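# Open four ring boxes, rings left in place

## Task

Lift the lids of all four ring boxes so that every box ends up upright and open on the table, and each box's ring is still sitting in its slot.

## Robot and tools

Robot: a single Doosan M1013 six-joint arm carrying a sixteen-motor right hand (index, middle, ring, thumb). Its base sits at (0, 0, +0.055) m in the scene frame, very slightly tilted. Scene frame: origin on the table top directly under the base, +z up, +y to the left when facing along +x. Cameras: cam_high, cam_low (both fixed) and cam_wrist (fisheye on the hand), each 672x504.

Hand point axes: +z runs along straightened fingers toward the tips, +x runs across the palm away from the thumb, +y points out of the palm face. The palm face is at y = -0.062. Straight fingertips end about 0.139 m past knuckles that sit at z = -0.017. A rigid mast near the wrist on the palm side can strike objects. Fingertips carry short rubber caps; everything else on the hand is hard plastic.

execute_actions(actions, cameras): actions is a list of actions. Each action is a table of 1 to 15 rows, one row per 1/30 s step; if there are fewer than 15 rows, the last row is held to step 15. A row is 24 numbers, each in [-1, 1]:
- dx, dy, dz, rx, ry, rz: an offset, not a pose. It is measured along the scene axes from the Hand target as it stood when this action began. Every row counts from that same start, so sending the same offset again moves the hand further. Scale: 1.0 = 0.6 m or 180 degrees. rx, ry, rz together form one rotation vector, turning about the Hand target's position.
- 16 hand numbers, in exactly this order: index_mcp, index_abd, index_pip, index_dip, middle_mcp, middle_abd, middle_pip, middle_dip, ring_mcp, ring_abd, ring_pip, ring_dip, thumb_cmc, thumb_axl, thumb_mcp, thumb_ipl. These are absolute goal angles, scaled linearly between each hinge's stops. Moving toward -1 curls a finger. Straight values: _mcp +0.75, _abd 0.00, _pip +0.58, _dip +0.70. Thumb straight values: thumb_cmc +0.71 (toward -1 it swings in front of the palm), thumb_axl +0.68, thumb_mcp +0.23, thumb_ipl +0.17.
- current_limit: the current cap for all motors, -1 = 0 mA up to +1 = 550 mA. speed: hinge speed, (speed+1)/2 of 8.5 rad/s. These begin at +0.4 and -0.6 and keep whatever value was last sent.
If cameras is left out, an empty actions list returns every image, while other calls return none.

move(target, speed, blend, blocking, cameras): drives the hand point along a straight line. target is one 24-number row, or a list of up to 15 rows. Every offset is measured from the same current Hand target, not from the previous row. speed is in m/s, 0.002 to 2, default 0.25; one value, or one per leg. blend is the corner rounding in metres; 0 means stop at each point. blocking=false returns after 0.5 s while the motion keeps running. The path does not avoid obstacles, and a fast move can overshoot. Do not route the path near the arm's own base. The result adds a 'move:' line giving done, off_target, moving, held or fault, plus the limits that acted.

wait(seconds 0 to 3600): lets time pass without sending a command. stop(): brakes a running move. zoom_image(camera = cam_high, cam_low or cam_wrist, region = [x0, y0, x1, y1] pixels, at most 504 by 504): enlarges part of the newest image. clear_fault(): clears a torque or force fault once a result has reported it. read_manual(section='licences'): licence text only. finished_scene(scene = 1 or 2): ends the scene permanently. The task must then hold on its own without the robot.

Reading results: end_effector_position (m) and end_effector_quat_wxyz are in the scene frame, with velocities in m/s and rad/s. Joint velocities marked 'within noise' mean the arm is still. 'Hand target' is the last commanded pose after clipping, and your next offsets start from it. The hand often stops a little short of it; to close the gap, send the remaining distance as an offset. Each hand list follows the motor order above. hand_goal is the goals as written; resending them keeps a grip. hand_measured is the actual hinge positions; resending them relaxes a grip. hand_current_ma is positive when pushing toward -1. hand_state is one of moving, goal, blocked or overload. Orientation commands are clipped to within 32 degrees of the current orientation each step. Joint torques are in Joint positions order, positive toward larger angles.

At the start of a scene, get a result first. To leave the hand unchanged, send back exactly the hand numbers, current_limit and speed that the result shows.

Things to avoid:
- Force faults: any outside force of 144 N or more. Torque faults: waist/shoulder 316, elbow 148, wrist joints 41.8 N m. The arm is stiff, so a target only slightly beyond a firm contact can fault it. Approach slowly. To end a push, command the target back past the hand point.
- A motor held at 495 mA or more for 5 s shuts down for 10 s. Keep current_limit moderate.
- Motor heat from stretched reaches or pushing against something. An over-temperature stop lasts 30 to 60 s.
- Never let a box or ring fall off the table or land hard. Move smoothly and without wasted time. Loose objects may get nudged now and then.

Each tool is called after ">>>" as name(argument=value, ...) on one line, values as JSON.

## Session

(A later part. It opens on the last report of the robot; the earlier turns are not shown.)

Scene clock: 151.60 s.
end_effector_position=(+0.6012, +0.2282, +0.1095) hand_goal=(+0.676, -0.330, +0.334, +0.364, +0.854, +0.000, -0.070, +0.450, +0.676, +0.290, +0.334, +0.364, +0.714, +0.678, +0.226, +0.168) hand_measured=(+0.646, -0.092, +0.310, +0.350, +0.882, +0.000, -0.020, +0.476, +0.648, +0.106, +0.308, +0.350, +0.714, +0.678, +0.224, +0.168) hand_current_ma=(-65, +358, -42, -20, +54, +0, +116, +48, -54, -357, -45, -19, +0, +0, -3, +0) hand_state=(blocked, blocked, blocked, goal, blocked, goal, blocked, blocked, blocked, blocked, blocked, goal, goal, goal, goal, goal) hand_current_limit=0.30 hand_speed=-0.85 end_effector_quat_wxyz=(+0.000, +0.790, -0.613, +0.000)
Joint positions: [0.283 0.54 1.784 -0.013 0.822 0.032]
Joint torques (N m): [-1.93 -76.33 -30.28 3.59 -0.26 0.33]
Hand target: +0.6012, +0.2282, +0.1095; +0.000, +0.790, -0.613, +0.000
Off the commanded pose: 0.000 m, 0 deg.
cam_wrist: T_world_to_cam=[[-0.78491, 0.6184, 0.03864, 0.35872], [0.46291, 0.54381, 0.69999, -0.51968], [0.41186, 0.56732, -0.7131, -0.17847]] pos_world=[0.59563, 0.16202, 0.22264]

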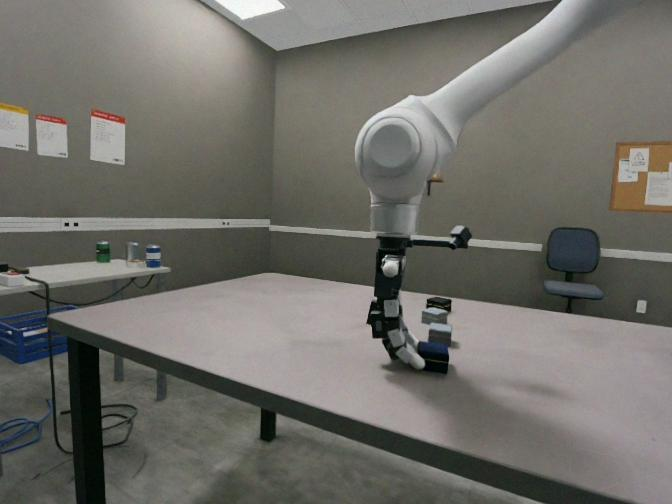

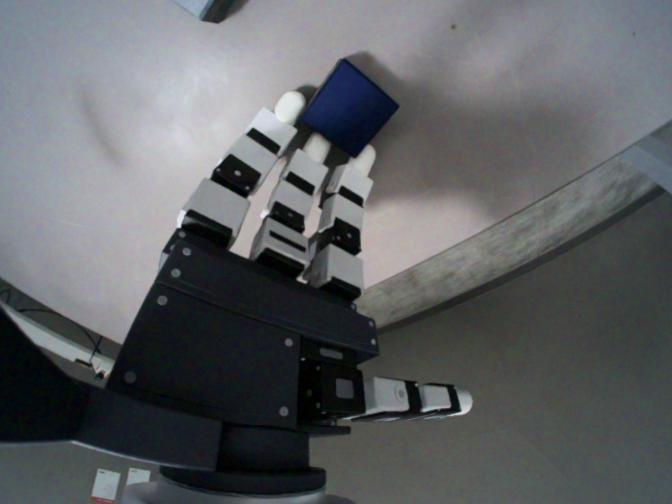

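>>> execute_actions(actions=[[[0,0,-0.0055,0,0,0, 0.69, -0.36, 0.345, 0.372, 0.8959, 0.0, -0.108, 0.3261, 0.69, 0.32, 0.345, 0.372, 0.714, 0.678, 0.226, 0.168, 0.4, -0.85]], [[0,0,0,0,0,0, 0.69, -0.36, 0.345, 0.372, 0.87, 0.0, -0.15, 0.3, 0.69, 0.32, 0.345, 0.372, 0.714, 0.678, 0.226, 0.168, 0.4, -0.85]]], cameras=[])

>>> execute_actions(actions=[[[0,0,0,0,0,0, 0.70, -0.36, 0.355, 0.38, 0.84, 0.0, -0.2, 0.25, 0.70, 0.32, 0.355, 0.38, 0.714, 0.678, 0.226, 0.168, 0.4, -0.85]]], cameras=["cam_low", "cam_wrist"])

>>> zoom_image(camera="cam_wrist", region=[240, 50, 420, 190])

>>> zoom_image(camera="cam_low", region=[380, 310, 470, 390])

Scene clock: 155.60 s.
end_effector_position=(+0.6012, +0.2282, +0.1062) hand_goal=(+0.690, -0.360, +0.346, +0.372, +0.870, +0.000, -0.150, +0.300, +0.690, +0.320, +0.346, +0.372, +0.714, +0.678, +0.226, +0.168) hand_measured=(+0.650, -0.092, +0.316, +0.352, +0.930, +0.000, -0.062, +0.348, +0.654, +0.106, +0.314, +0.352, +0.714, +0.678, +0.224, +0.168) hand_current_ma=(-95, +385, -60, -32, +164, +0, +254, +112, -82, -385, -64, -33, +0, +0, -3, +0) hand_state=(blocked, blocked, blocked, goal, blocked, goal, blocked, blocked, blocked, blocked, blocked, goal, goal, goal, goal, goal) hand_current_limit=0.40 hand_speed=-0.85 end_effector_quat_wxyz=(+0.000, +0.790, -0.613, +0.000)
Joint positions: [0.283 0.544 1.786 -0.013 0.817 0.032]
Joint torques (N m): [-1.32 -73.41 -27.23 3.58 -0.12 0.43]
Hand target: +0.6012, +0.2282, +0.1062; +0.000, +0.790, -0.613, +0.000
Off the commanded pose: 0.000 m, 0 deg.

Scene clock: 156.30 s.
end_effector_position=(+0.6012, +0.2282, +0.1062) hand_goal=(+0.700, -0.360, +0.356, +0.380, +0.840, +0.000, -0.200, +0.250, +0.700, +0.320, +0.356, +0.380, +0.714, +0.678, +0.226, +0.168) hand_measured=(+0.648, -0.092, +0.316, +0.352, +0.930, +0.000, -0.066, +0.326, +0.654, +0.106, +0.314, +0.352, +0.714, +0.678, +0.224, +0.168) hand_current_ma=(-131, +385, -88, -52, +289, +0, +385, +214, -116, -385, -93, -52, +0, +0, -3, +0) hand_state=(blocked, blocked, blocked, blocked, blocked, goal, blocked, blocked, blocked, blocked, blocked, blocked, goal, goal, goal, goal) hand_current_limit=0.40 hand_speed=-0.85 end_effector_quat_wxyz=(+0.000, +0.790, -0.613, +0.000)
Joint positions: [0.283 0.544 1.786 -0.013 0.817 0.033]
Joint torques (N m): [-1.57 -76.22 -29.36 3.59 -0.2 0.4]
Hand target: +0.6012, +0.2282, +0.1062; +0.000, +0.790, -0.613, +0.000
Off the commanded pose: 0.000 m, 0 deg.
cam_wrist: T_world_to_cam=[[-0.78494, 0.61837, 0.0386, 0.35888], [0.46286, 0.54384, 0.7, -0.51735], [0.41186, 0.56732, -0.7131, -0.18082]] pos_world=[0.59563, 0.16202, 0.21934]

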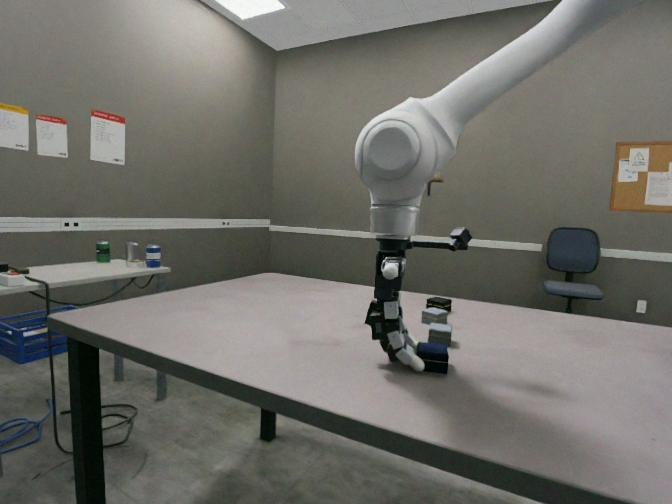

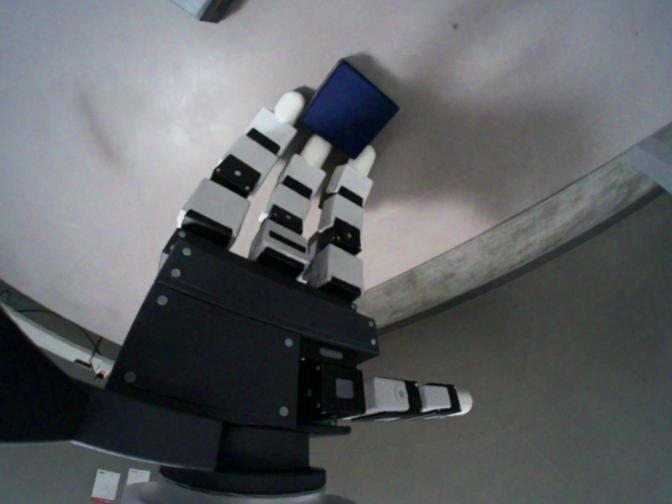

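Scaled by 2.800 from the camera's image (finer frame: 960x720).

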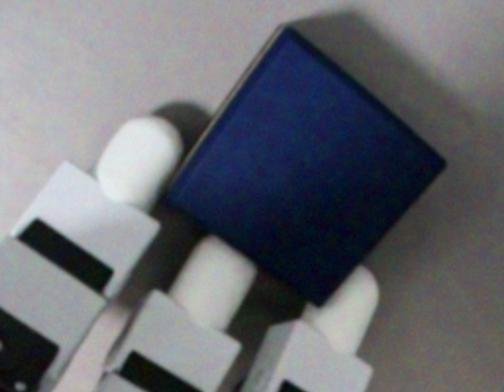

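Scaled by 5.600.

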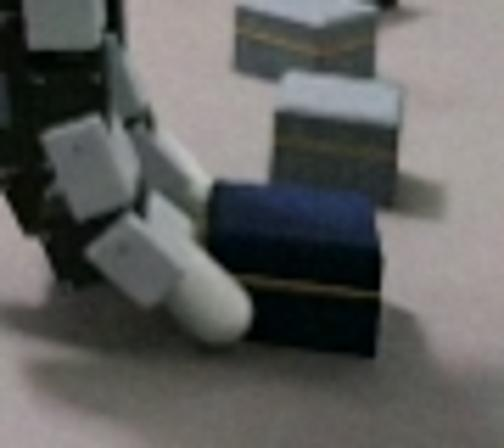

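>>> execute_actions(actions=[[[0,0,0,0,0,0, 0.73, -0.38, 0.385, 0.40, 0.82, 0.0, -0.24, 0.22, 0.73, 0.34, 0.385, 0.40, 0.714, 0.678, 0.226, 0.168, 0.74, -0.85]], [[0,0,0,0,0,0, 0.74, -0.38, 0.395, 0.41, 0.79, 0.0, -0.28, 0.18, 0.74, 0.34, 0.395, 0.41, 0.714, 0.678, 0.226, 0.168, 0.74, -0.85]]], cameras=["cam_low", "cam_wrist"])

>>> zoom_image(camera="cam_wrist", region=[240, 50, 420, 190])

>>> zoom_image(camera="cam_low", region=[380, 310, 470, 390])

Scene clock: 160.63 s.
end_effector_position=(+0.6012, +0.2282, +0.1062) hand_goal=(+0.740, -0.380, +0.396, +0.410, +0.790, +0.000, -0.280, +0.180, +0.740, +0.340, +0.396, +0.410, +0.714, +0.678, +0.226, +0.168) hand_measured=(+0.648, -0.092, +0.316, +0.356, +0.930, +0.000, -0.066, +0.290, +0.654, +0.106, +0.314, +0.356, +0.714, +0.678, +0.224, +0.168) hand_current_ma=(-293, +479, -228, -129, +479, +0, +478, +352, -274, -478, -235, -130, +0, +0, -3, +0) hand_state=(blocked, blocked, blocked, blocked, blocked, goal, blocked, blocked, blocked, blocked, blocked, blocked, goal, goal, goal, goal) hand_current_limit=0.74 hand_speed=-0.85 end_effector_quat_wxyz=(+0.000, +0.790, -0.613, +0.000)
Joint positions: [0.283 0.543 1.786 -0.013 0.817 0.033]
Joint torques (N m): [-1.25 -76.17 -29.81 3.62 -0.18 0.35]
Hand target: +0.6012, +0.2282, +0.1062; +0.000, +0.790, -0.613, +0.000
Off the commanded pose: 0.000 m, 0 deg.
cam_wrist: T_world_to_cam=[[-0.78494, 0.61837, 0.0386, 0.35888], [0.46286, 0.54384, 0.7, -0.51735], [0.41186, 0.56732, -0.7131, -0.18082]] pos_world=[0.59563, 0.16202, 0.21934]

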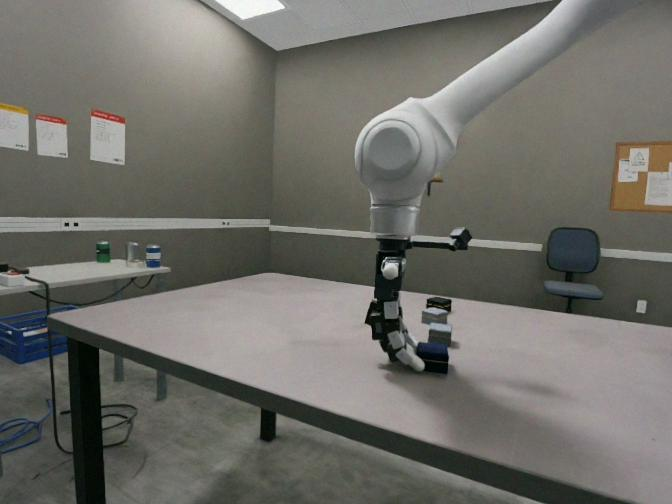

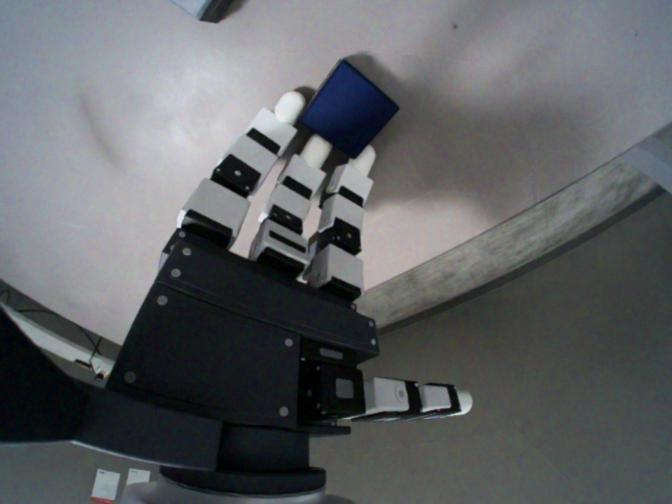

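Scaled by 2.800 from the camera's image (finer frame: 960x720).

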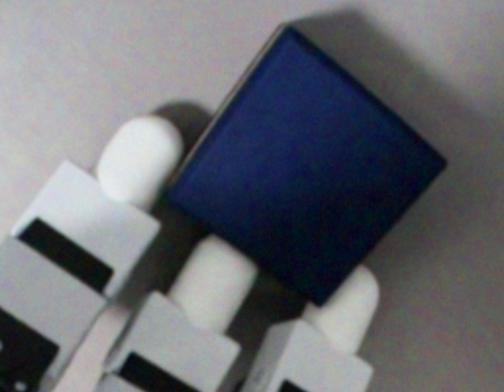

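Scaled by 5.600.

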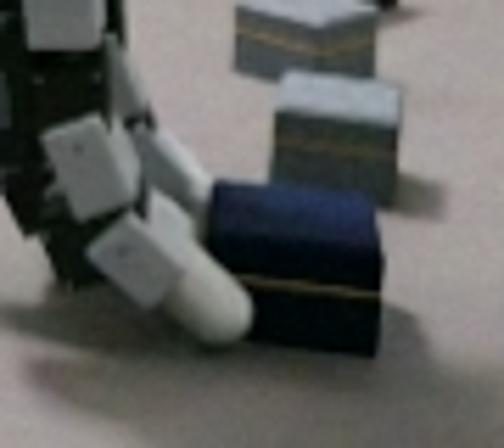

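>>> move(target=[[0, 0, 0, 0, 0, 0, 0.63, 0.03, 0.30, 0.34, 0.93, 0.0, 0.0, 0.35, 0.63, -0.03, 0.30, 0.34, 0.714, 0.678, 0.226, 0.168, -0.2, -0.8], [0, 0, 0.1, 0, 0, 0, 0.63, 0.03, 0.30, 0.34, 0.93, 0.0, 0.0, 0.35, 0.63, -0.03, 0.30, 0.34, 0.714, 0.678, 0.226, 0.168, -0.2, -0.8], [-0.235, -0.02, 0.13, 0, 0, 0, 0.63, 0.03, 0.30, 0.34, 0.93, 0.0, 0.0, 0.35, 0.63, -0.03, 0.30, 0.34, 0.714, 0.678, 0.226, 0.168, -0.2, -0.8]], speed=[0.2, 0.2, 0.4], blend=[0, 0.02, 0], cameras=["cam_wrist", "cam_high"])

Scene clock: 164.77 s.
end_effector_position=(+0.4603, +0.2162, +0.1841) hand_goal=(+0.630, +0.030, +0.300, +0.340, +0.930, +0.000, +0.000, +0.350, +0.630, -0.030, +0.300, +0.340, +0.714, +0.678, +0.226, +0.168) hand_measured=(+0.632, +0.026, +0.302, +0.338, +0.928, +0.000, -0.002, +0.348, +0.632, -0.028, +0.302, +0.338, +0.714, +0.678, +0.224, +0.168) hand_current_ma=(+1, -2, +2, -2, -1, +0, -1, -2, +1, +2, +2, -2, +0, +0, -3, +0) hand_state=(goal, goal, goal, goal, goal, goal, goal, goal, goal, goal, goal, goal, goal, goal, goal, goal) hand_current_limit=-0.20 hand_speed=-0.80 end_effector_quat_wxyz=(+0.000, +0.790, -0.613, +0.000)
Joint positions: [0.33 0.281 2.016 -0.012 0.849 0.078]
Joint torques (N m): [-2.04 -52.54 -31.25 3.77 -0.34 0.3]
Hand target: +0.4602, +0.2162, +0.1842; +0.000, +0.790, -0.613, +0.000
Off the commanded pose: 0.000 m, 0 deg.
move: done
cam_wrist: T_world_to_cam=[[-0.78494, 0.61837, 0.03857, 0.25262], [0.4628, 0.5438, 0.70007, -0.50008], [0.41192, 0.56737, -0.71303, -0.06044]] pos_world=[0.45463, 0.15002, 0.29724]
Images, in order (width x height): cam_high 672x504, cam_wrist 672x504.

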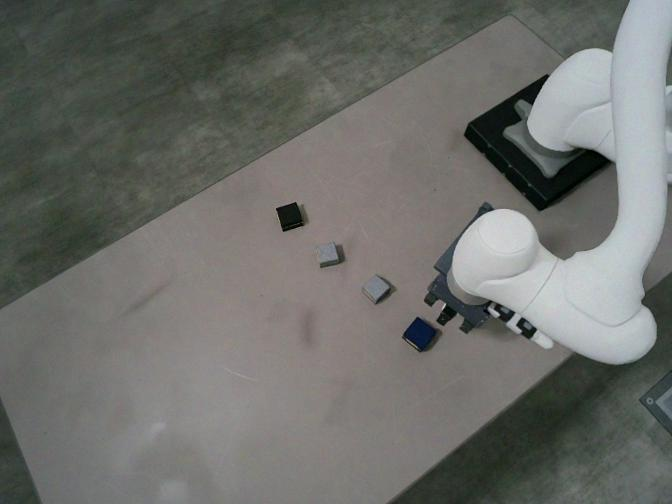

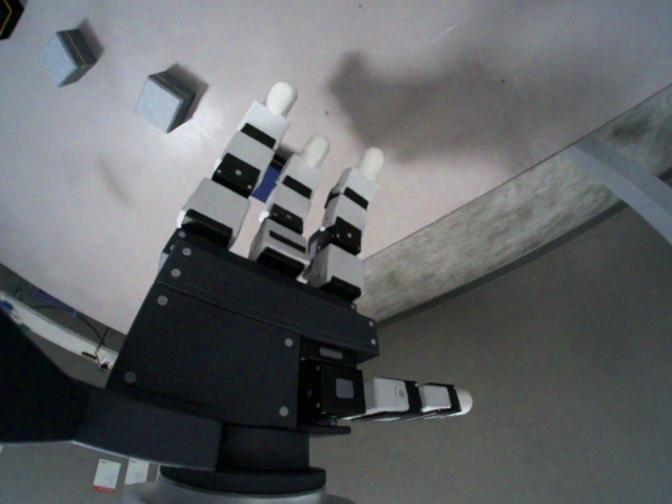

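>>> zoom_image(camera="cam_wrist", region=[0, 0, 220, 150])

>>> zoom_image(camera="cam_wrist", region=[125, 55, 215, 145])

Scaled by 2.291 from the camera's image (finer frame: 960x720).

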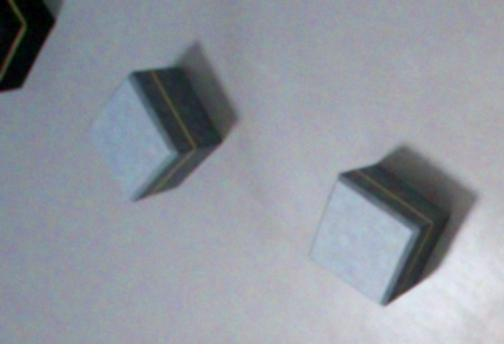

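Scaled by 5.600 from the camera's image (finer frame: 960x720).

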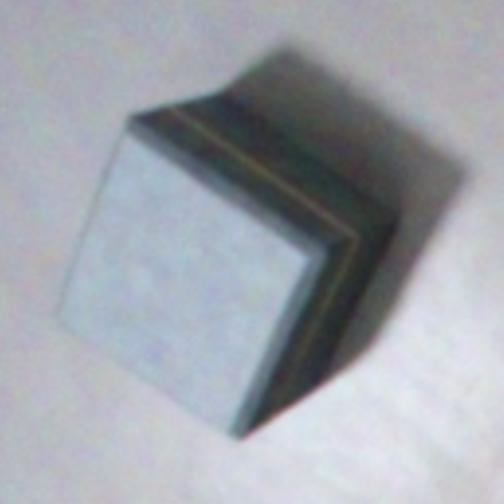

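>>> move(target=[[0.125, -0.027, 0.03, 0, 0, 0.5, 0.6164, 0.03, 0.2847, 0.3333, 1.0, 0.0, 0.1664, -0.2986, 0.6164, -0.03, 0.2847, 0.3333, 0.714, 0.678, 0.226, 0.168, 0.0, -0.7], [0.2498, -0.0537, 0.0263, 0, 0, 1.0, 0.6164, 0.03, 0.2847, 0.3333, 1.0, 0.0, 0.1664, -0.2986, 0.6164, -0.03, 0.2847, 0.3333, 0.714, 0.678, 0.226, 0.168, 0.0, -0.7]], speed=0.7, blend=[0.05, 0], cameras=["all"])

Scene clock: 174.23 s.
end_effector_position=(+0.6101, +0.1840, +0.2000) hand_goal=(+0.616, +0.030, +0.284, +0.334, +1.000, +0.000, +0.166, -0.298, +0.616, -0.030, +0.284, +0.334, +0.714, +0.678, +0.226, +0.168) hand_measured=(+0.622, +0.026, +0.288, +0.336, +0.994, +0.000, +0.164, -0.294, +0.620, -0.028, +0.288, +0.336, +0.714, +0.678, +0.224, +0.168) hand_current_ma=(+5, -2, +5, +2, -8, +0, -1, +3, +4, +2, +4, +2, +0, +0, -3, +0) hand_state=(goal, goal, goal, goal, goal, goal, goal, goal, goal, goal, goal, goal, goal, goal, goal, goal) hand_current_limit=0.00 hand_speed=-0.70 end_effector_quat_wxyz=(+0.000, +0.613, +0.790, +0.000)
Joint positions: [0.293 0.213 2.07 -0.014 0.862 -3.099]
Joint torques (N m): [-1.81 -48.32 -31.56 3.6 -0.5 0.4]
Hand target: +0.6101, +0.1840, +0.2000; +0.000, +0.613, +0.790, +0.000
Off the commanded pose: 0.000 m, 0 deg.
move: done
cam_wrist: T_world_to_cam=[[0.785, -0.61829, 0.0387, -0.34081], [-0.46286, -0.54384, 0.7, 0.20187], [-0.41176, -0.56741, -0.71309, 0.6188]] pos_world=[0.61577, 0.25018, 0.31314]

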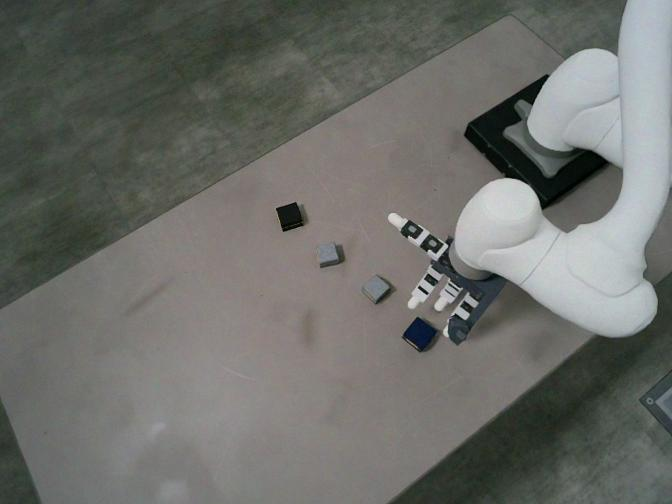

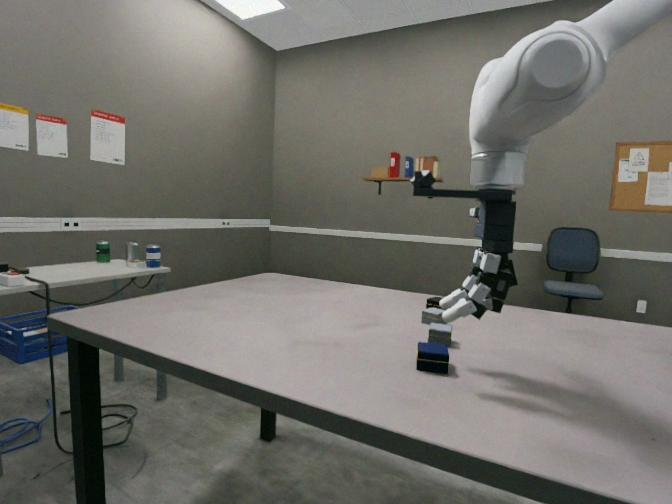

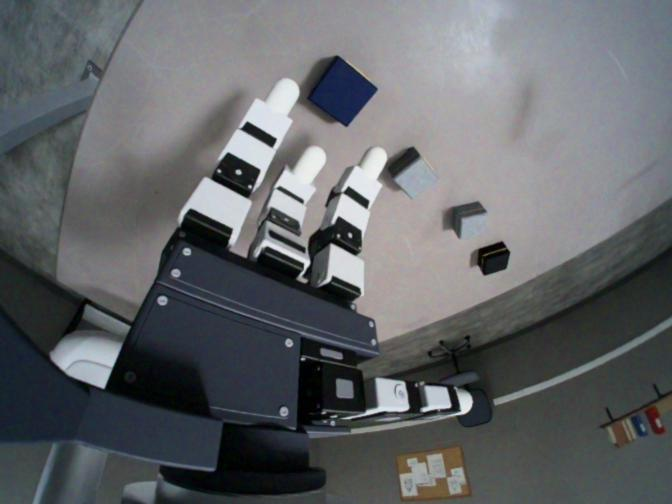

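>>> zoom_image(camera="cam_wrist", region=[260, 40, 400, 180])

Scaled by 3.600 from the camera's image (finer frame: 960x720).

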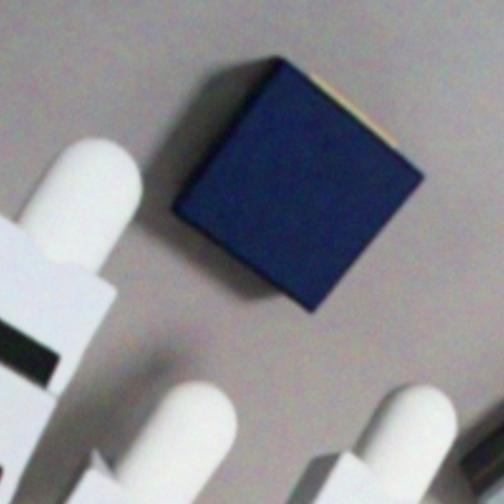

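>>> move(target=[[-0.0053, 0.0007, -0.16, 0, 0, 0, 0.6164, 0.03, 0.2847, 0.3333, 1.0, 0.0, 0.1664, -0.2986, 0.6164, -0.03, 0.2847, 0.3333, 0.714, 0.678, 0.226, 0.168, 0.0, -0.7], [-0.0053, 0.0007, -0.16, 0, 0, 0, 0.6164, -0.33, 0.2847, 0.3333, 1.0, 0.0, 0.1664, -0.2986, 0.6164, 0.29, 0.2847, 0.3333, 0.714, 0.678, 0.226, 0.168, 0.2, -0.88], [-0.0053, 0.0007, -0.16, 0, 0, 0, 0.6764, -0.33, 0.3345, 0.3643, 0.9466, 0.0, -0.0774, 0.0536, 0.6764, 0.29, 0.3345, 0.3643, 0.714, 0.678, 0.226, 0.168, 0.3, -0.85]], speed=[0.2, 0.2, 0.2], cameras=["cam_low", "cam_wrist"])

>>> zoom_image(camera="cam_wrist", region=[240, 50, 420, 190])

>>> zoom_image(camera="cam_low", region=[400, 300, 500, 390])

Scene clock: 180.73 s.
end_effector_position=(+0.6069, +0.1844, +0.1040) hand_goal=(+0.676, -0.330, +0.334, +0.364, +0.946, +0.000, -0.078, +0.054, +0.676, +0.290, +0.334, +0.364, +0.714, +0.678, +0.226, +0.168) hand_measured=(+0.622, -0.092, +0.292, +0.342, +0.956, +0.000, -0.076, +0.048, +0.624, +0.106, +0.292, +0.342, +0.714, +0.678, +0.224, +0.168) hand_current_ma=(-139, +358, -92, -38, +13, +0, +1, -7, -135, -357, -94, -37, +0, +0, -3, +0) hand_state=(blocked, blocked, blocked, blocked, goal, goal, goal, goal, blocked, blocked, blocked, blocked, goal, goal, goal, goal) hand_current_limit=0.30 hand_speed=-0.85 end_effector_quat_wxyz=(+0.000, +0.613, +0.790, +0.000)
Joint positions: [0.294 0.339 2.138 -0.017 0.668 -3.094]
Joint torques (N m): [-1.99 -51.84 -23.72 3.02 -0.2 0.32]
Hand target: +0.6069, +0.1844, +0.1040; +0.000, +0.613, +0.790, +0.000
Off the commanded pose: 0.000 m, 0 deg.
move: done
cam_wrist: T_world_to_cam=[[0.78497, -0.61832, 0.03866, -0.33431], [-0.46288, -0.54387, 0.69996, 0.26783], [-0.41178, -0.56734, -0.71313, 0.54926]] pos_world=[0.61257, 0.25058, 0.21714]

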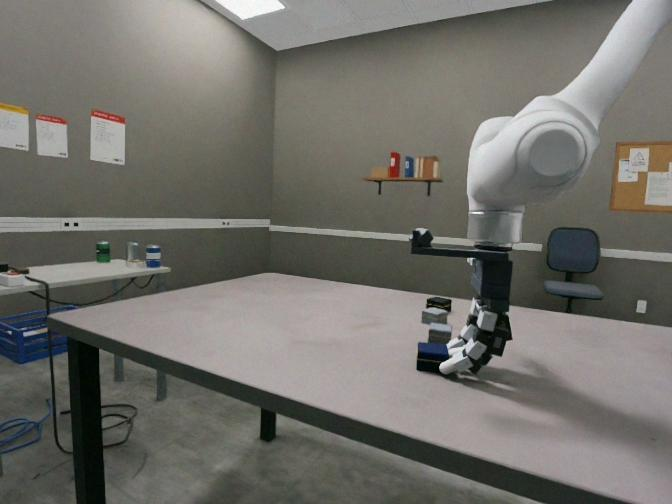

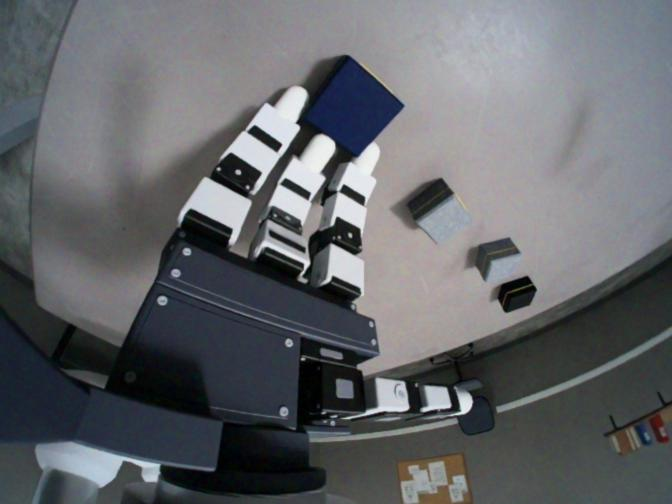

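Scaled by 2.800 from the camera's image (finer frame: 960x720).

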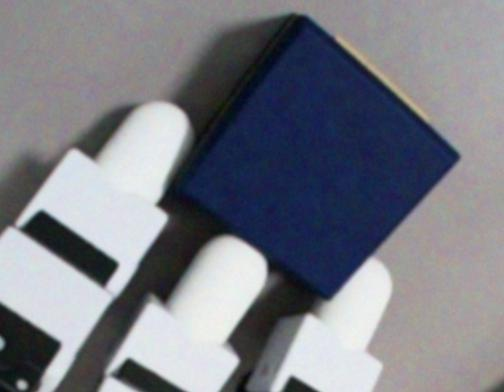

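Scaled by 5.040.

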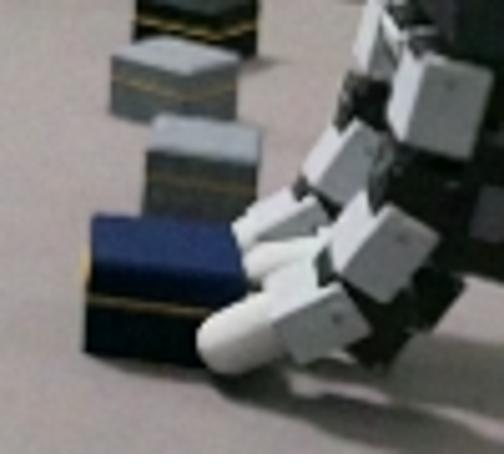

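>>> execute_actions(actions=[[[0,0,0,0,0,0, 0.6864, -0.33, 0.3395, 0.3643, 0.8233, 0.0, -0.165, 0.013, 0.6864, 0.29, 0.3395, 0.3643, 0.714, 0.678, 0.226, 0.168, 0.3, -0.85]], [[0,0,0,0,0,0, 0.6964, -0.33, 0.3445, 0.3693, 0.7852, 0.0, -0.21, -0.01, 0.6964, 0.29, 0.3445, 0.3693, 0.714, 0.678, 0.226, 0.168, 0.3, -0.85]]], cameras=["cam_low", "cam_wrist"])

>>> zoom_image(camera="cam_wrist", region=[240, 50, 420, 190])

>>> zoom_image(camera="cam_low", region=[400, 300, 500, 390])

Scene clock: 186.20 s.
end_effector_position=(+0.6069, +0.1844, +0.1040) hand_goal=(+0.696, -0.330, +0.344, +0.370, +0.786, +0.000, -0.210, -0.010, +0.696, +0.290, +0.344, +0.370, +0.714, +0.678, +0.226, +0.168) hand_measured=(+0.624, -0.092, +0.292, +0.342, +0.954, +0.000, -0.154, -0.010, +0.624, +0.106, +0.292, +0.342, +0.714, +0.678, +0.224, +0.168) hand_current_ma=(-215, +358, -123, -53, +358, +0, +135, -1, -211, -357, -126, -51, +0, +0, -3, +0) hand_state=(blocked, blocked, blocked, blocked, blocked, goal, blocked, goal, blocked, blocked, blocked, blocked, goal, goal, goal, goal) hand_current_limit=0.30 hand_speed=-0.85 end_effector_quat_wxyz=(+0.000, +0.613, +0.790, +0.000)
Joint positions: [0.294 0.339 2.138 -0.017 0.668 -3.094]
Joint torques (N m): [-2.09 -53.75 -25.49 3.08 -0.46 0.36]
Hand target: +0.6069, +0.1844, +0.1040; +0.000, +0.613, +0.790, +0.000
Off the commanded pose: 0.000 m, 0 deg.
cam_wrist: T_world_to_cam=[[0.78494, -0.61837, 0.0386, -0.33426], [-0.46286, -0.54384, 0.7, 0.26781], [-0.41186, -0.56732, -0.7131, 0.5493]] pos_world=[0.61257, 0.25058, 0.21714]

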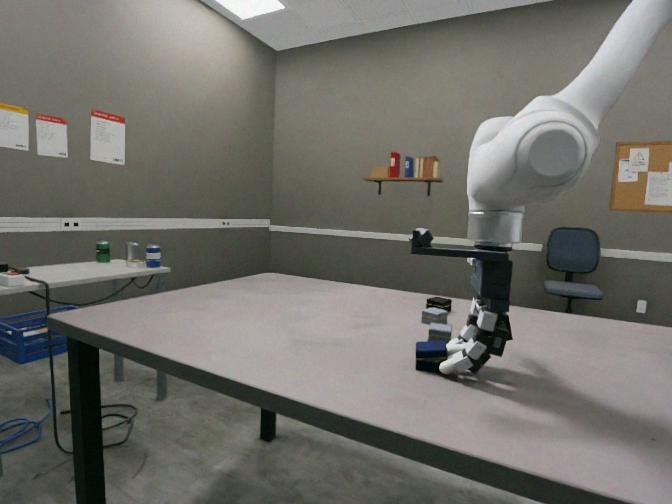

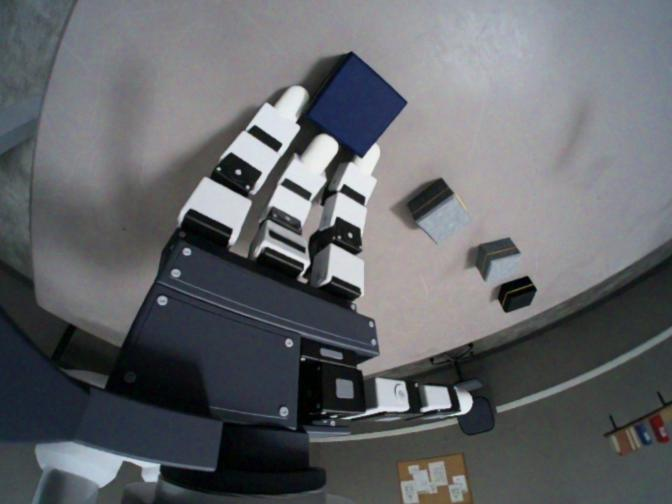

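Scaled by 2.800 from the camera's image (finer frame: 960x720).

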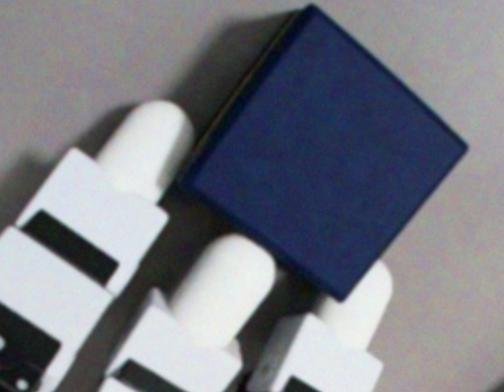

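Scaled by 5.040.

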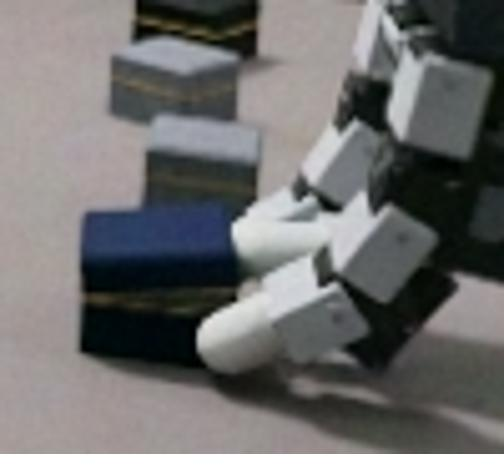

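>>> execute_actions(actions=[[[0,0,0,0,0,0, 0.6964, -0.33, 0.3445, 0.3693, 0.8712, 0.0, -0.4058, -0.0246, 0.6964, 0.29, 0.3445, 0.3693, 0.714, 0.678, 0.226, 0.168, 0.3, -0.88]], [[0,0,0,0,0,0, 0.6964, -0.33, 0.3445, 0.3693, 0.863, 0.0, -0.4467, -0.0362, 0.6964, 0.29, 0.3445, 0.3693, 0.714, 0.678, 0.226, 0.168, 0.3, -0.88]]], cameras=["cam_low", "cam_wrist"])

>>> zoom_image(camera="cam_wrist", region=[240, 50, 420, 190])

>>> zoom_image(camera="cam_low", region=[400, 300, 500, 390])

Scene clock: 193.10 s.
end_effector_position=(+0.6069, +0.1844, +0.1040) hand_goal=(+0.696, -0.330, +0.344, +0.370, +0.864, +0.000, -0.446, -0.036, +0.696, +0.290, +0.344, +0.370, +0.714, +0.678, +0.226, +0.168) hand_measured=(+0.624, -0.092, +0.294, +0.344, +0.868, +0.000, -0.438, -0.034, +0.626, +0.106, +0.292, +0.344, +0.714, +0.678, +0.224, +0.168) hand_current_ma=(-212, +357, -115, -49, +5, +0, +8, +2, -203, -357, -120, -48, +0, +0, -3, +0) hand_state=(blocked, blocked, blocked, blocked, goal, goal, goal, goal, blocked, blocked, blocked, blocked, goal, goal, goal, goal) hand_current_limit=0.30 hand_speed=-0.88 end_effector_quat_wxyz=(+0.000, +0.613, +0.790, +0.000)
Joint positions: [0.294 0.339 2.138 -0.017 0.668 -3.094]
Joint torques (N m): [-1.75 -52.87 -23.24 3.01 0.22 0.48]
Hand target: +0.6069, +0.1844, +0.1040; +0.000, +0.613, +0.790, +0.000
Off the commanded pose: 0.000 m, 0 deg.
cam_wrist: T_world_to_cam=[[0.78494, -0.61837, 0.0386, -0.33426], [-0.46286, -0.54384, 0.7, 0.26781], [-0.41186, -0.56732, -0.7131, 0.5493]] pos_world=[0.61257, 0.25058, 0.21714]

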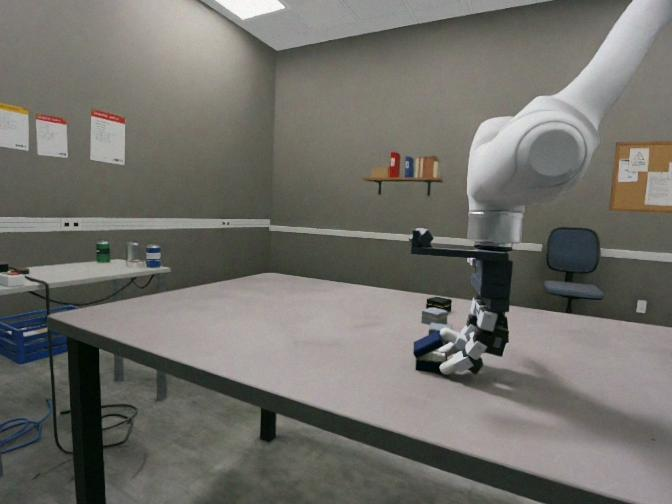

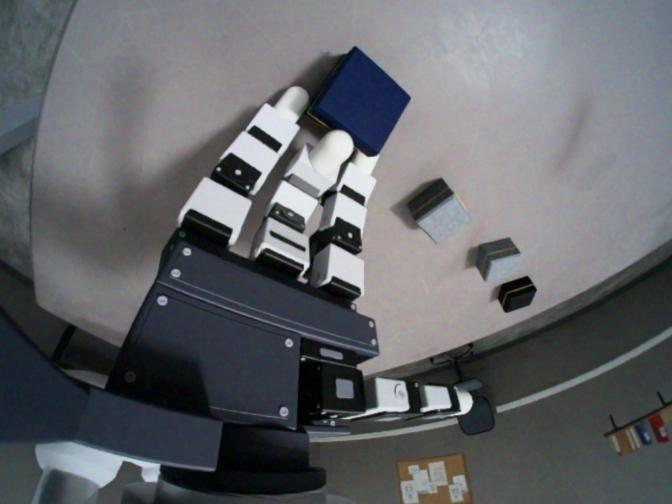

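Scaled by 2.800 from the camera's image (finer frame: 960x720).

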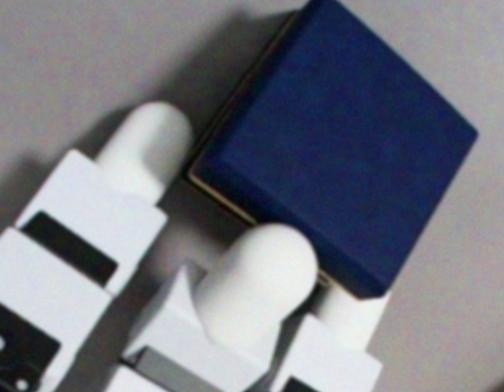

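Scaled by 5.040.

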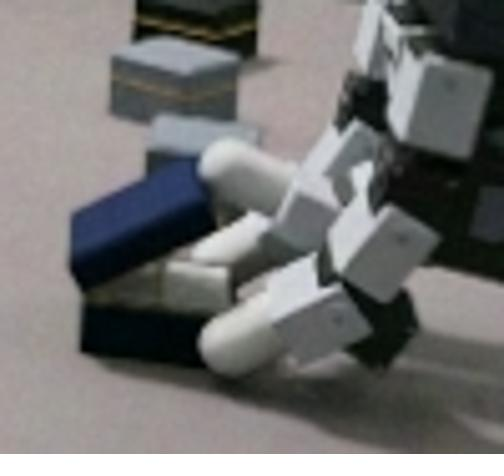

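>>> execute_actions(actions=[[[0,0,0,0,0,0, 0.6964, -0.33, 0.3445, 0.3693, 0.7068, 0.0, -0.4029, 0.0507, 0.6964, 0.29, 0.3445, 0.3693, 0.714, 0.678, 0.226, 0.168, 0.3, -0.86]], [[0,0,0,0,0,0, 0.6964, -0.33, 0.3445, 0.3693, 0.5411, 0.0, -0.2613, 0.042, 0.6964, 0.29, 0.3445, 0.3693, 0.714, 0.678, 0.226, 0.168, 0.3, -0.86]]], cameras=["cam_low", "cam_wrist"])

>>> zoom_image(camera="cam_wrist", region=[240, 30, 420, 190])

>>> zoom_image(camera="cam_low", region=[400, 300, 500, 390])

Scene clock: 197.90 s.
end_effector_position=(+0.6069, +0.1844, +0.1040) hand_goal=(+0.696, -0.330, +0.344, +0.370, +0.542, +0.000, -0.262, +0.042, +0.696, +0.290, +0.344, +0.370, +0.714, +0.678, +0.226, +0.168) hand_measured=(+0.624, -0.092, +0.294, +0.344, +0.538, +0.000, -0.286, +0.030, +0.626, +0.106, +0.292, +0.344, +0.714, +0.678, +0.224, +0.168) hand_current_ma=(-212, +357, -115, -49, -4, +0, -44, -14, -203, -357, -120, -48, +0, +0, -3, +0) hand_state=(blocked, blocked, blocked, blocked, goal, goal, blocked, goal, blocked, blocked, blocked, blocked, goal, goal, goal, goal) hand_current_limit=0.30 hand_speed=-0.86 end_effector_quat_wxyz=(+0.000, +0.613, +0.790, +0.000)
Joint positions: [0.294 0.339 2.138 -0.017 0.668 -3.094]
Joint torques (N m): [-1.78 -52.15 -23.06 3.08 0.17 0.4]
Hand target: +0.6069, +0.1844, +0.1040; +0.000, +0.613, +0.790, +0.000
Off the commanded pose: 0.000 m, 0 deg.
cam_wrist: T_world_to_cam=[[0.78491, -0.6184, 0.03864, -0.33425], [-0.46291, -0.54381, 0.69999, 0.26783], [-0.41186, -0.56732, -0.7131, 0.5493]] pos_world=[0.61257, 0.25058, 0.21714]

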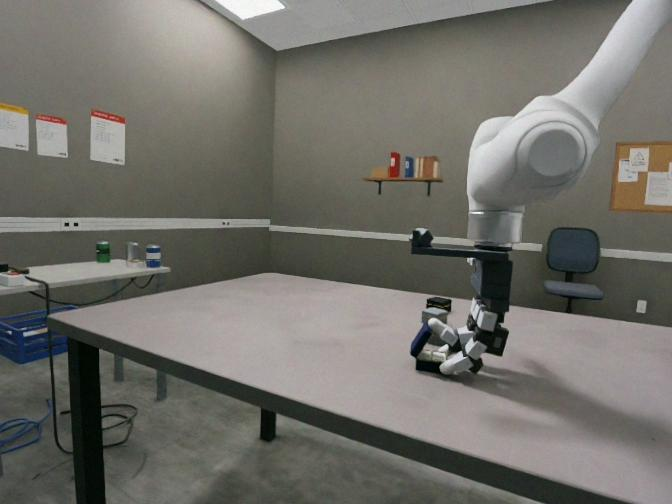

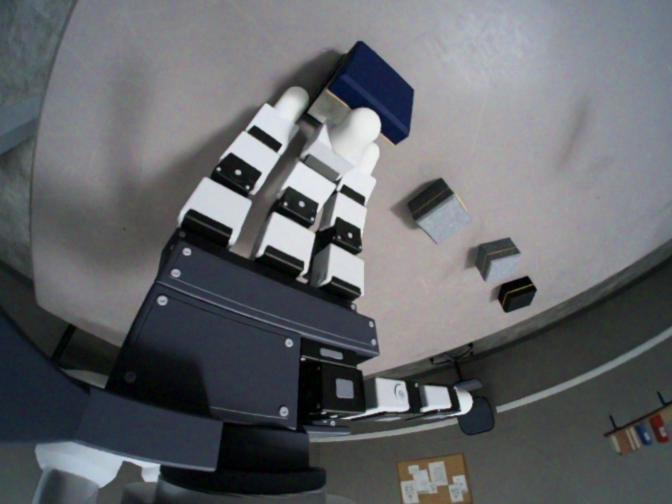

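Scaled by 2.800 from the camera's image (finer frame: 960x720).

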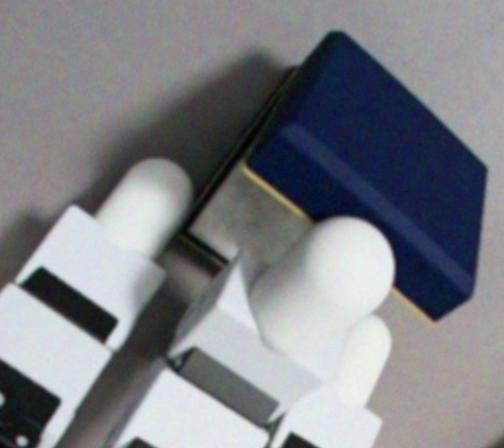

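Scaled by 5.040.

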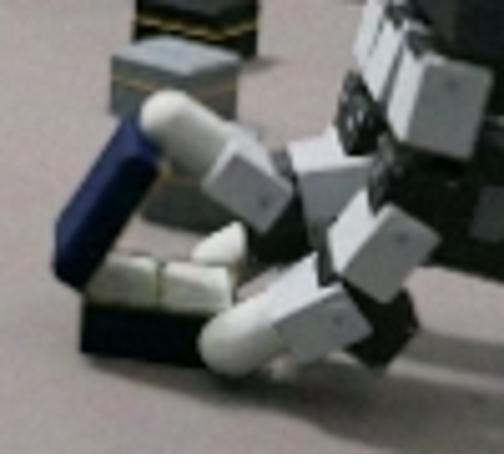

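>>> execute_actions(actions=[[[0,0,0,0,0,0, 0.6964, -0.33, 0.3445, 0.3693, 0.3849, 0.0, -0.1197, 0.0957, 0.6964, 0.29, 0.3445, 0.3693, 0.714, 0.678, 0.226, 0.168, 0.3, -0.85]], [[0,0,0,0,0,0, 0.6964, -0.33, 0.3445, 0.3693, 0.2274, 0.0, 0.0292, 0.2304, 0.6964, 0.29, 0.3445, 0.3693, 0.714, 0.678, 0.226, 0.168, 0.3, -0.85]], [[0,0,0,0,0,0, 0.6964, -0.33, 0.3445, 0.3693, -0.1233, 0.0, 0.3197, 0.7913, 0.6964, 0.29, 0.3445, 0.3693, 0.714, 0.678, 0.226, 0.168, 0.3, -0.8]]], cameras=["cam_low", "cam_wrist"])

>>> zoom_image(camera="cam_wrist", region=[240, 30, 420, 190])

>>> zoom_image(camera="cam_low", region=[400, 300, 500, 390])

Scene clock: 200.87 s.
end_effector_position=(+0.6069, +0.1844, +0.1040) hand_goal=(+0.696, -0.330, +0.344, +0.370, -0.124, +0.000, +0.320, +0.792, +0.696, +0.290, +0.344, +0.370, +0.714, +0.678, +0.226, +0.168) hand_measured=(+0.624, -0.092, +0.294, +0.344, -0.132, +0.000, +0.314, +0.776, +0.626, +0.106, +0.292, +0.344, +0.714, +0.678, +0.224, +0.168) hand_current_ma=(-211, +358, -115, -49, -10, +0, -8, -25, -202, -357, -120, -48, +0, +0, -3, +0) hand_state=(blocked, blocked, blocked, blocked, goal, goal, goal, goal, blocked, blocked, blocked, blocked, goal, goal, goal, goal) hand_current_limit=0.30 hand_speed=-0.80 end_effector_quat_wxyz=(+0.000, +0.613, +0.790, +0.000)
Joint positions: [0.294 0.339 2.138 -0.017 0.668 -3.094]
Joint torques (N m): [-1.65 -51.06 -22.35 2.97 0.4 0.33]
Hand target: +0.6069, +0.1844, +0.1040; +0.000, +0.613, +0.790, +0.000
Off the commanded pose: 0.000 m, 0 deg.
cam_wrist: T_world_to_cam=[[0.78491, -0.6184, 0.03864, -0.33425], [-0.46291, -0.54381, 0.69999, 0.26783], [-0.41186, -0.56732, -0.7131, 0.5493]] pos_world=[0.61257, 0.25058, 0.21714]

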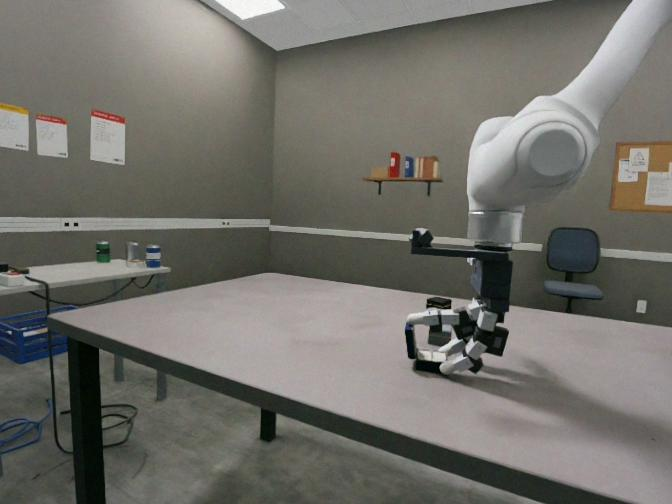

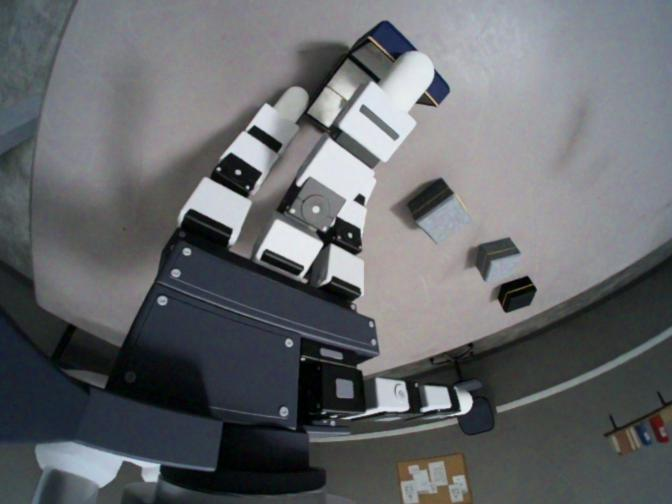

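Scaled by 2.800 from the camera's image (finer frame: 960x720).

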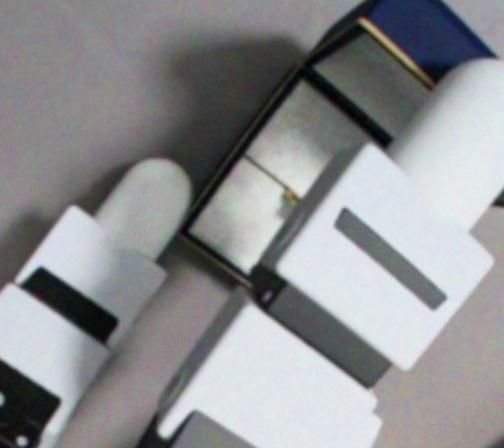

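Scaled by 5.040.

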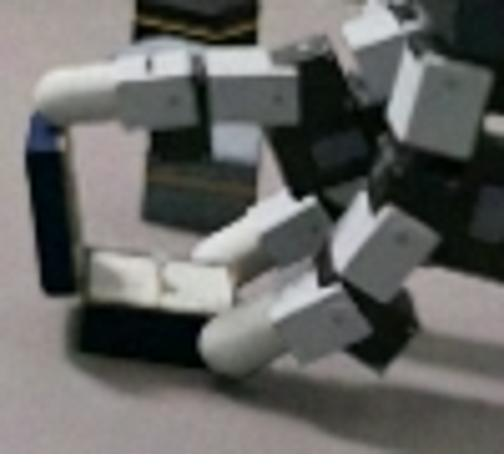

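>>> execute_actions(actions=[[[0,0,0,0,0,0, 0.6664, -0.33, 0.3195, 0.353, 0.3425, 0.0, -0.2993, 0.1159, 0.6664, 0.29, 0.3195, 0.353, 0.714, 0.678, 0.226, 0.168, 0.3, -0.75]], [[0,0,0,0,0,0, 0.625, -0.33, 0.294, 0.344, 0.3425, 0.0, -0.2993, 0.1159, 0.625, 0.29, 0.294, 0.344, 0.714, 0.678, 0.226, 0.168, 0.3, -0.8]]], cameras=["cam_low", "cam_wrist"])

>>> zoom_image(camera="cam_wrist", region=[240, 10, 480, 190])

>>> zoom_image(camera="cam_low", region=[400, 300, 500, 390])

Scene clock: 204.40 s.
end_effector_position=(+0.6069, +0.1844, +0.1040) hand_goal=(+0.626, -0.330, +0.294, +0.344, +0.342, +0.000, -0.300, +0.116, +0.626, +0.290, +0.294, +0.344, +0.714, +0.678, +0.226, +0.168) hand_measured=(+0.624, -0.092, +0.290, +0.340, +0.346, +0.000, -0.292, +0.120, +0.626, +0.106, +0.288, +0.338, +0.714, +0.678, +0.224, +0.168) hand_current_ma=(-1, +357, -5, -4, +3, +0, +8, +3, +0, -357, -7, -5, +0, +0, -3, +0) hand_state=(goal, blocked, goal, goal, goal, goal, goal, goal, goal, blocked, goal, goal, goal, goal, goal, goal) hand_current_limit=0.30 hand_speed=-0.80 end_effector_quat_wxyz=(+0.000, +0.613, +0.790, +0.000)
Joint positions: [0.294 0.339 2.138 -0.017 0.668 -3.094]
Joint torques (N m): [-1.7 -54.92 -26.16 2.95 -0.63 0.38]
Hand target: +0.6069, +0.1844, +0.1040; +0.000, +0.613, +0.790, +0.000
Off the commanded pose: 0.000 m, 0 deg.
cam_wrist: T_world_to_cam=[[0.78491, -0.6184, 0.03864, -0.33425], [-0.46291, -0.54381, 0.69999, 0.26783], [-0.41186, -0.56732, -0.7131, 0.5493]] pos_world=[0.61257, 0.25058, 0.21714]

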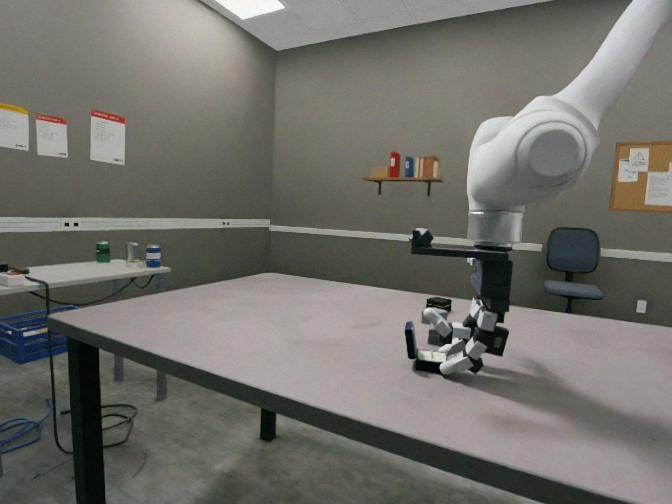

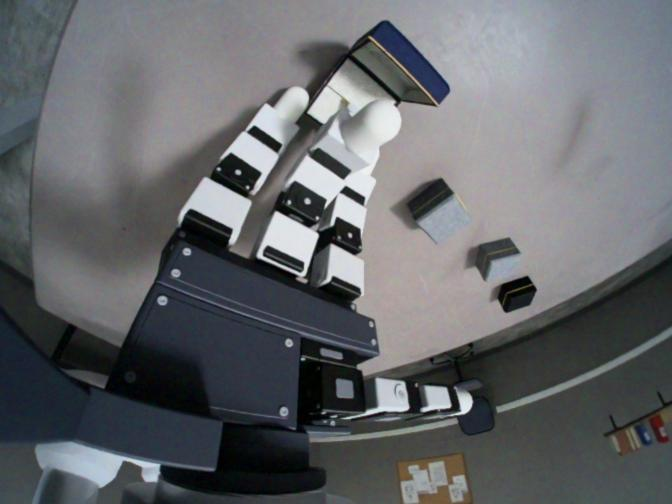

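Scaled by 2.100 from the camera's image (finer frame: 960x720).

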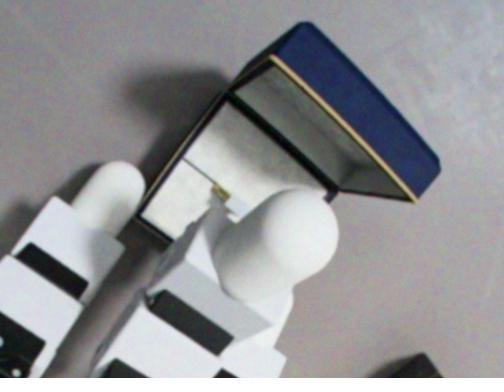

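Scaled by 5.040.

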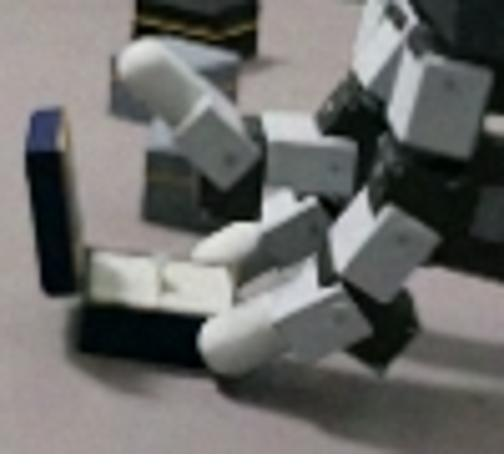

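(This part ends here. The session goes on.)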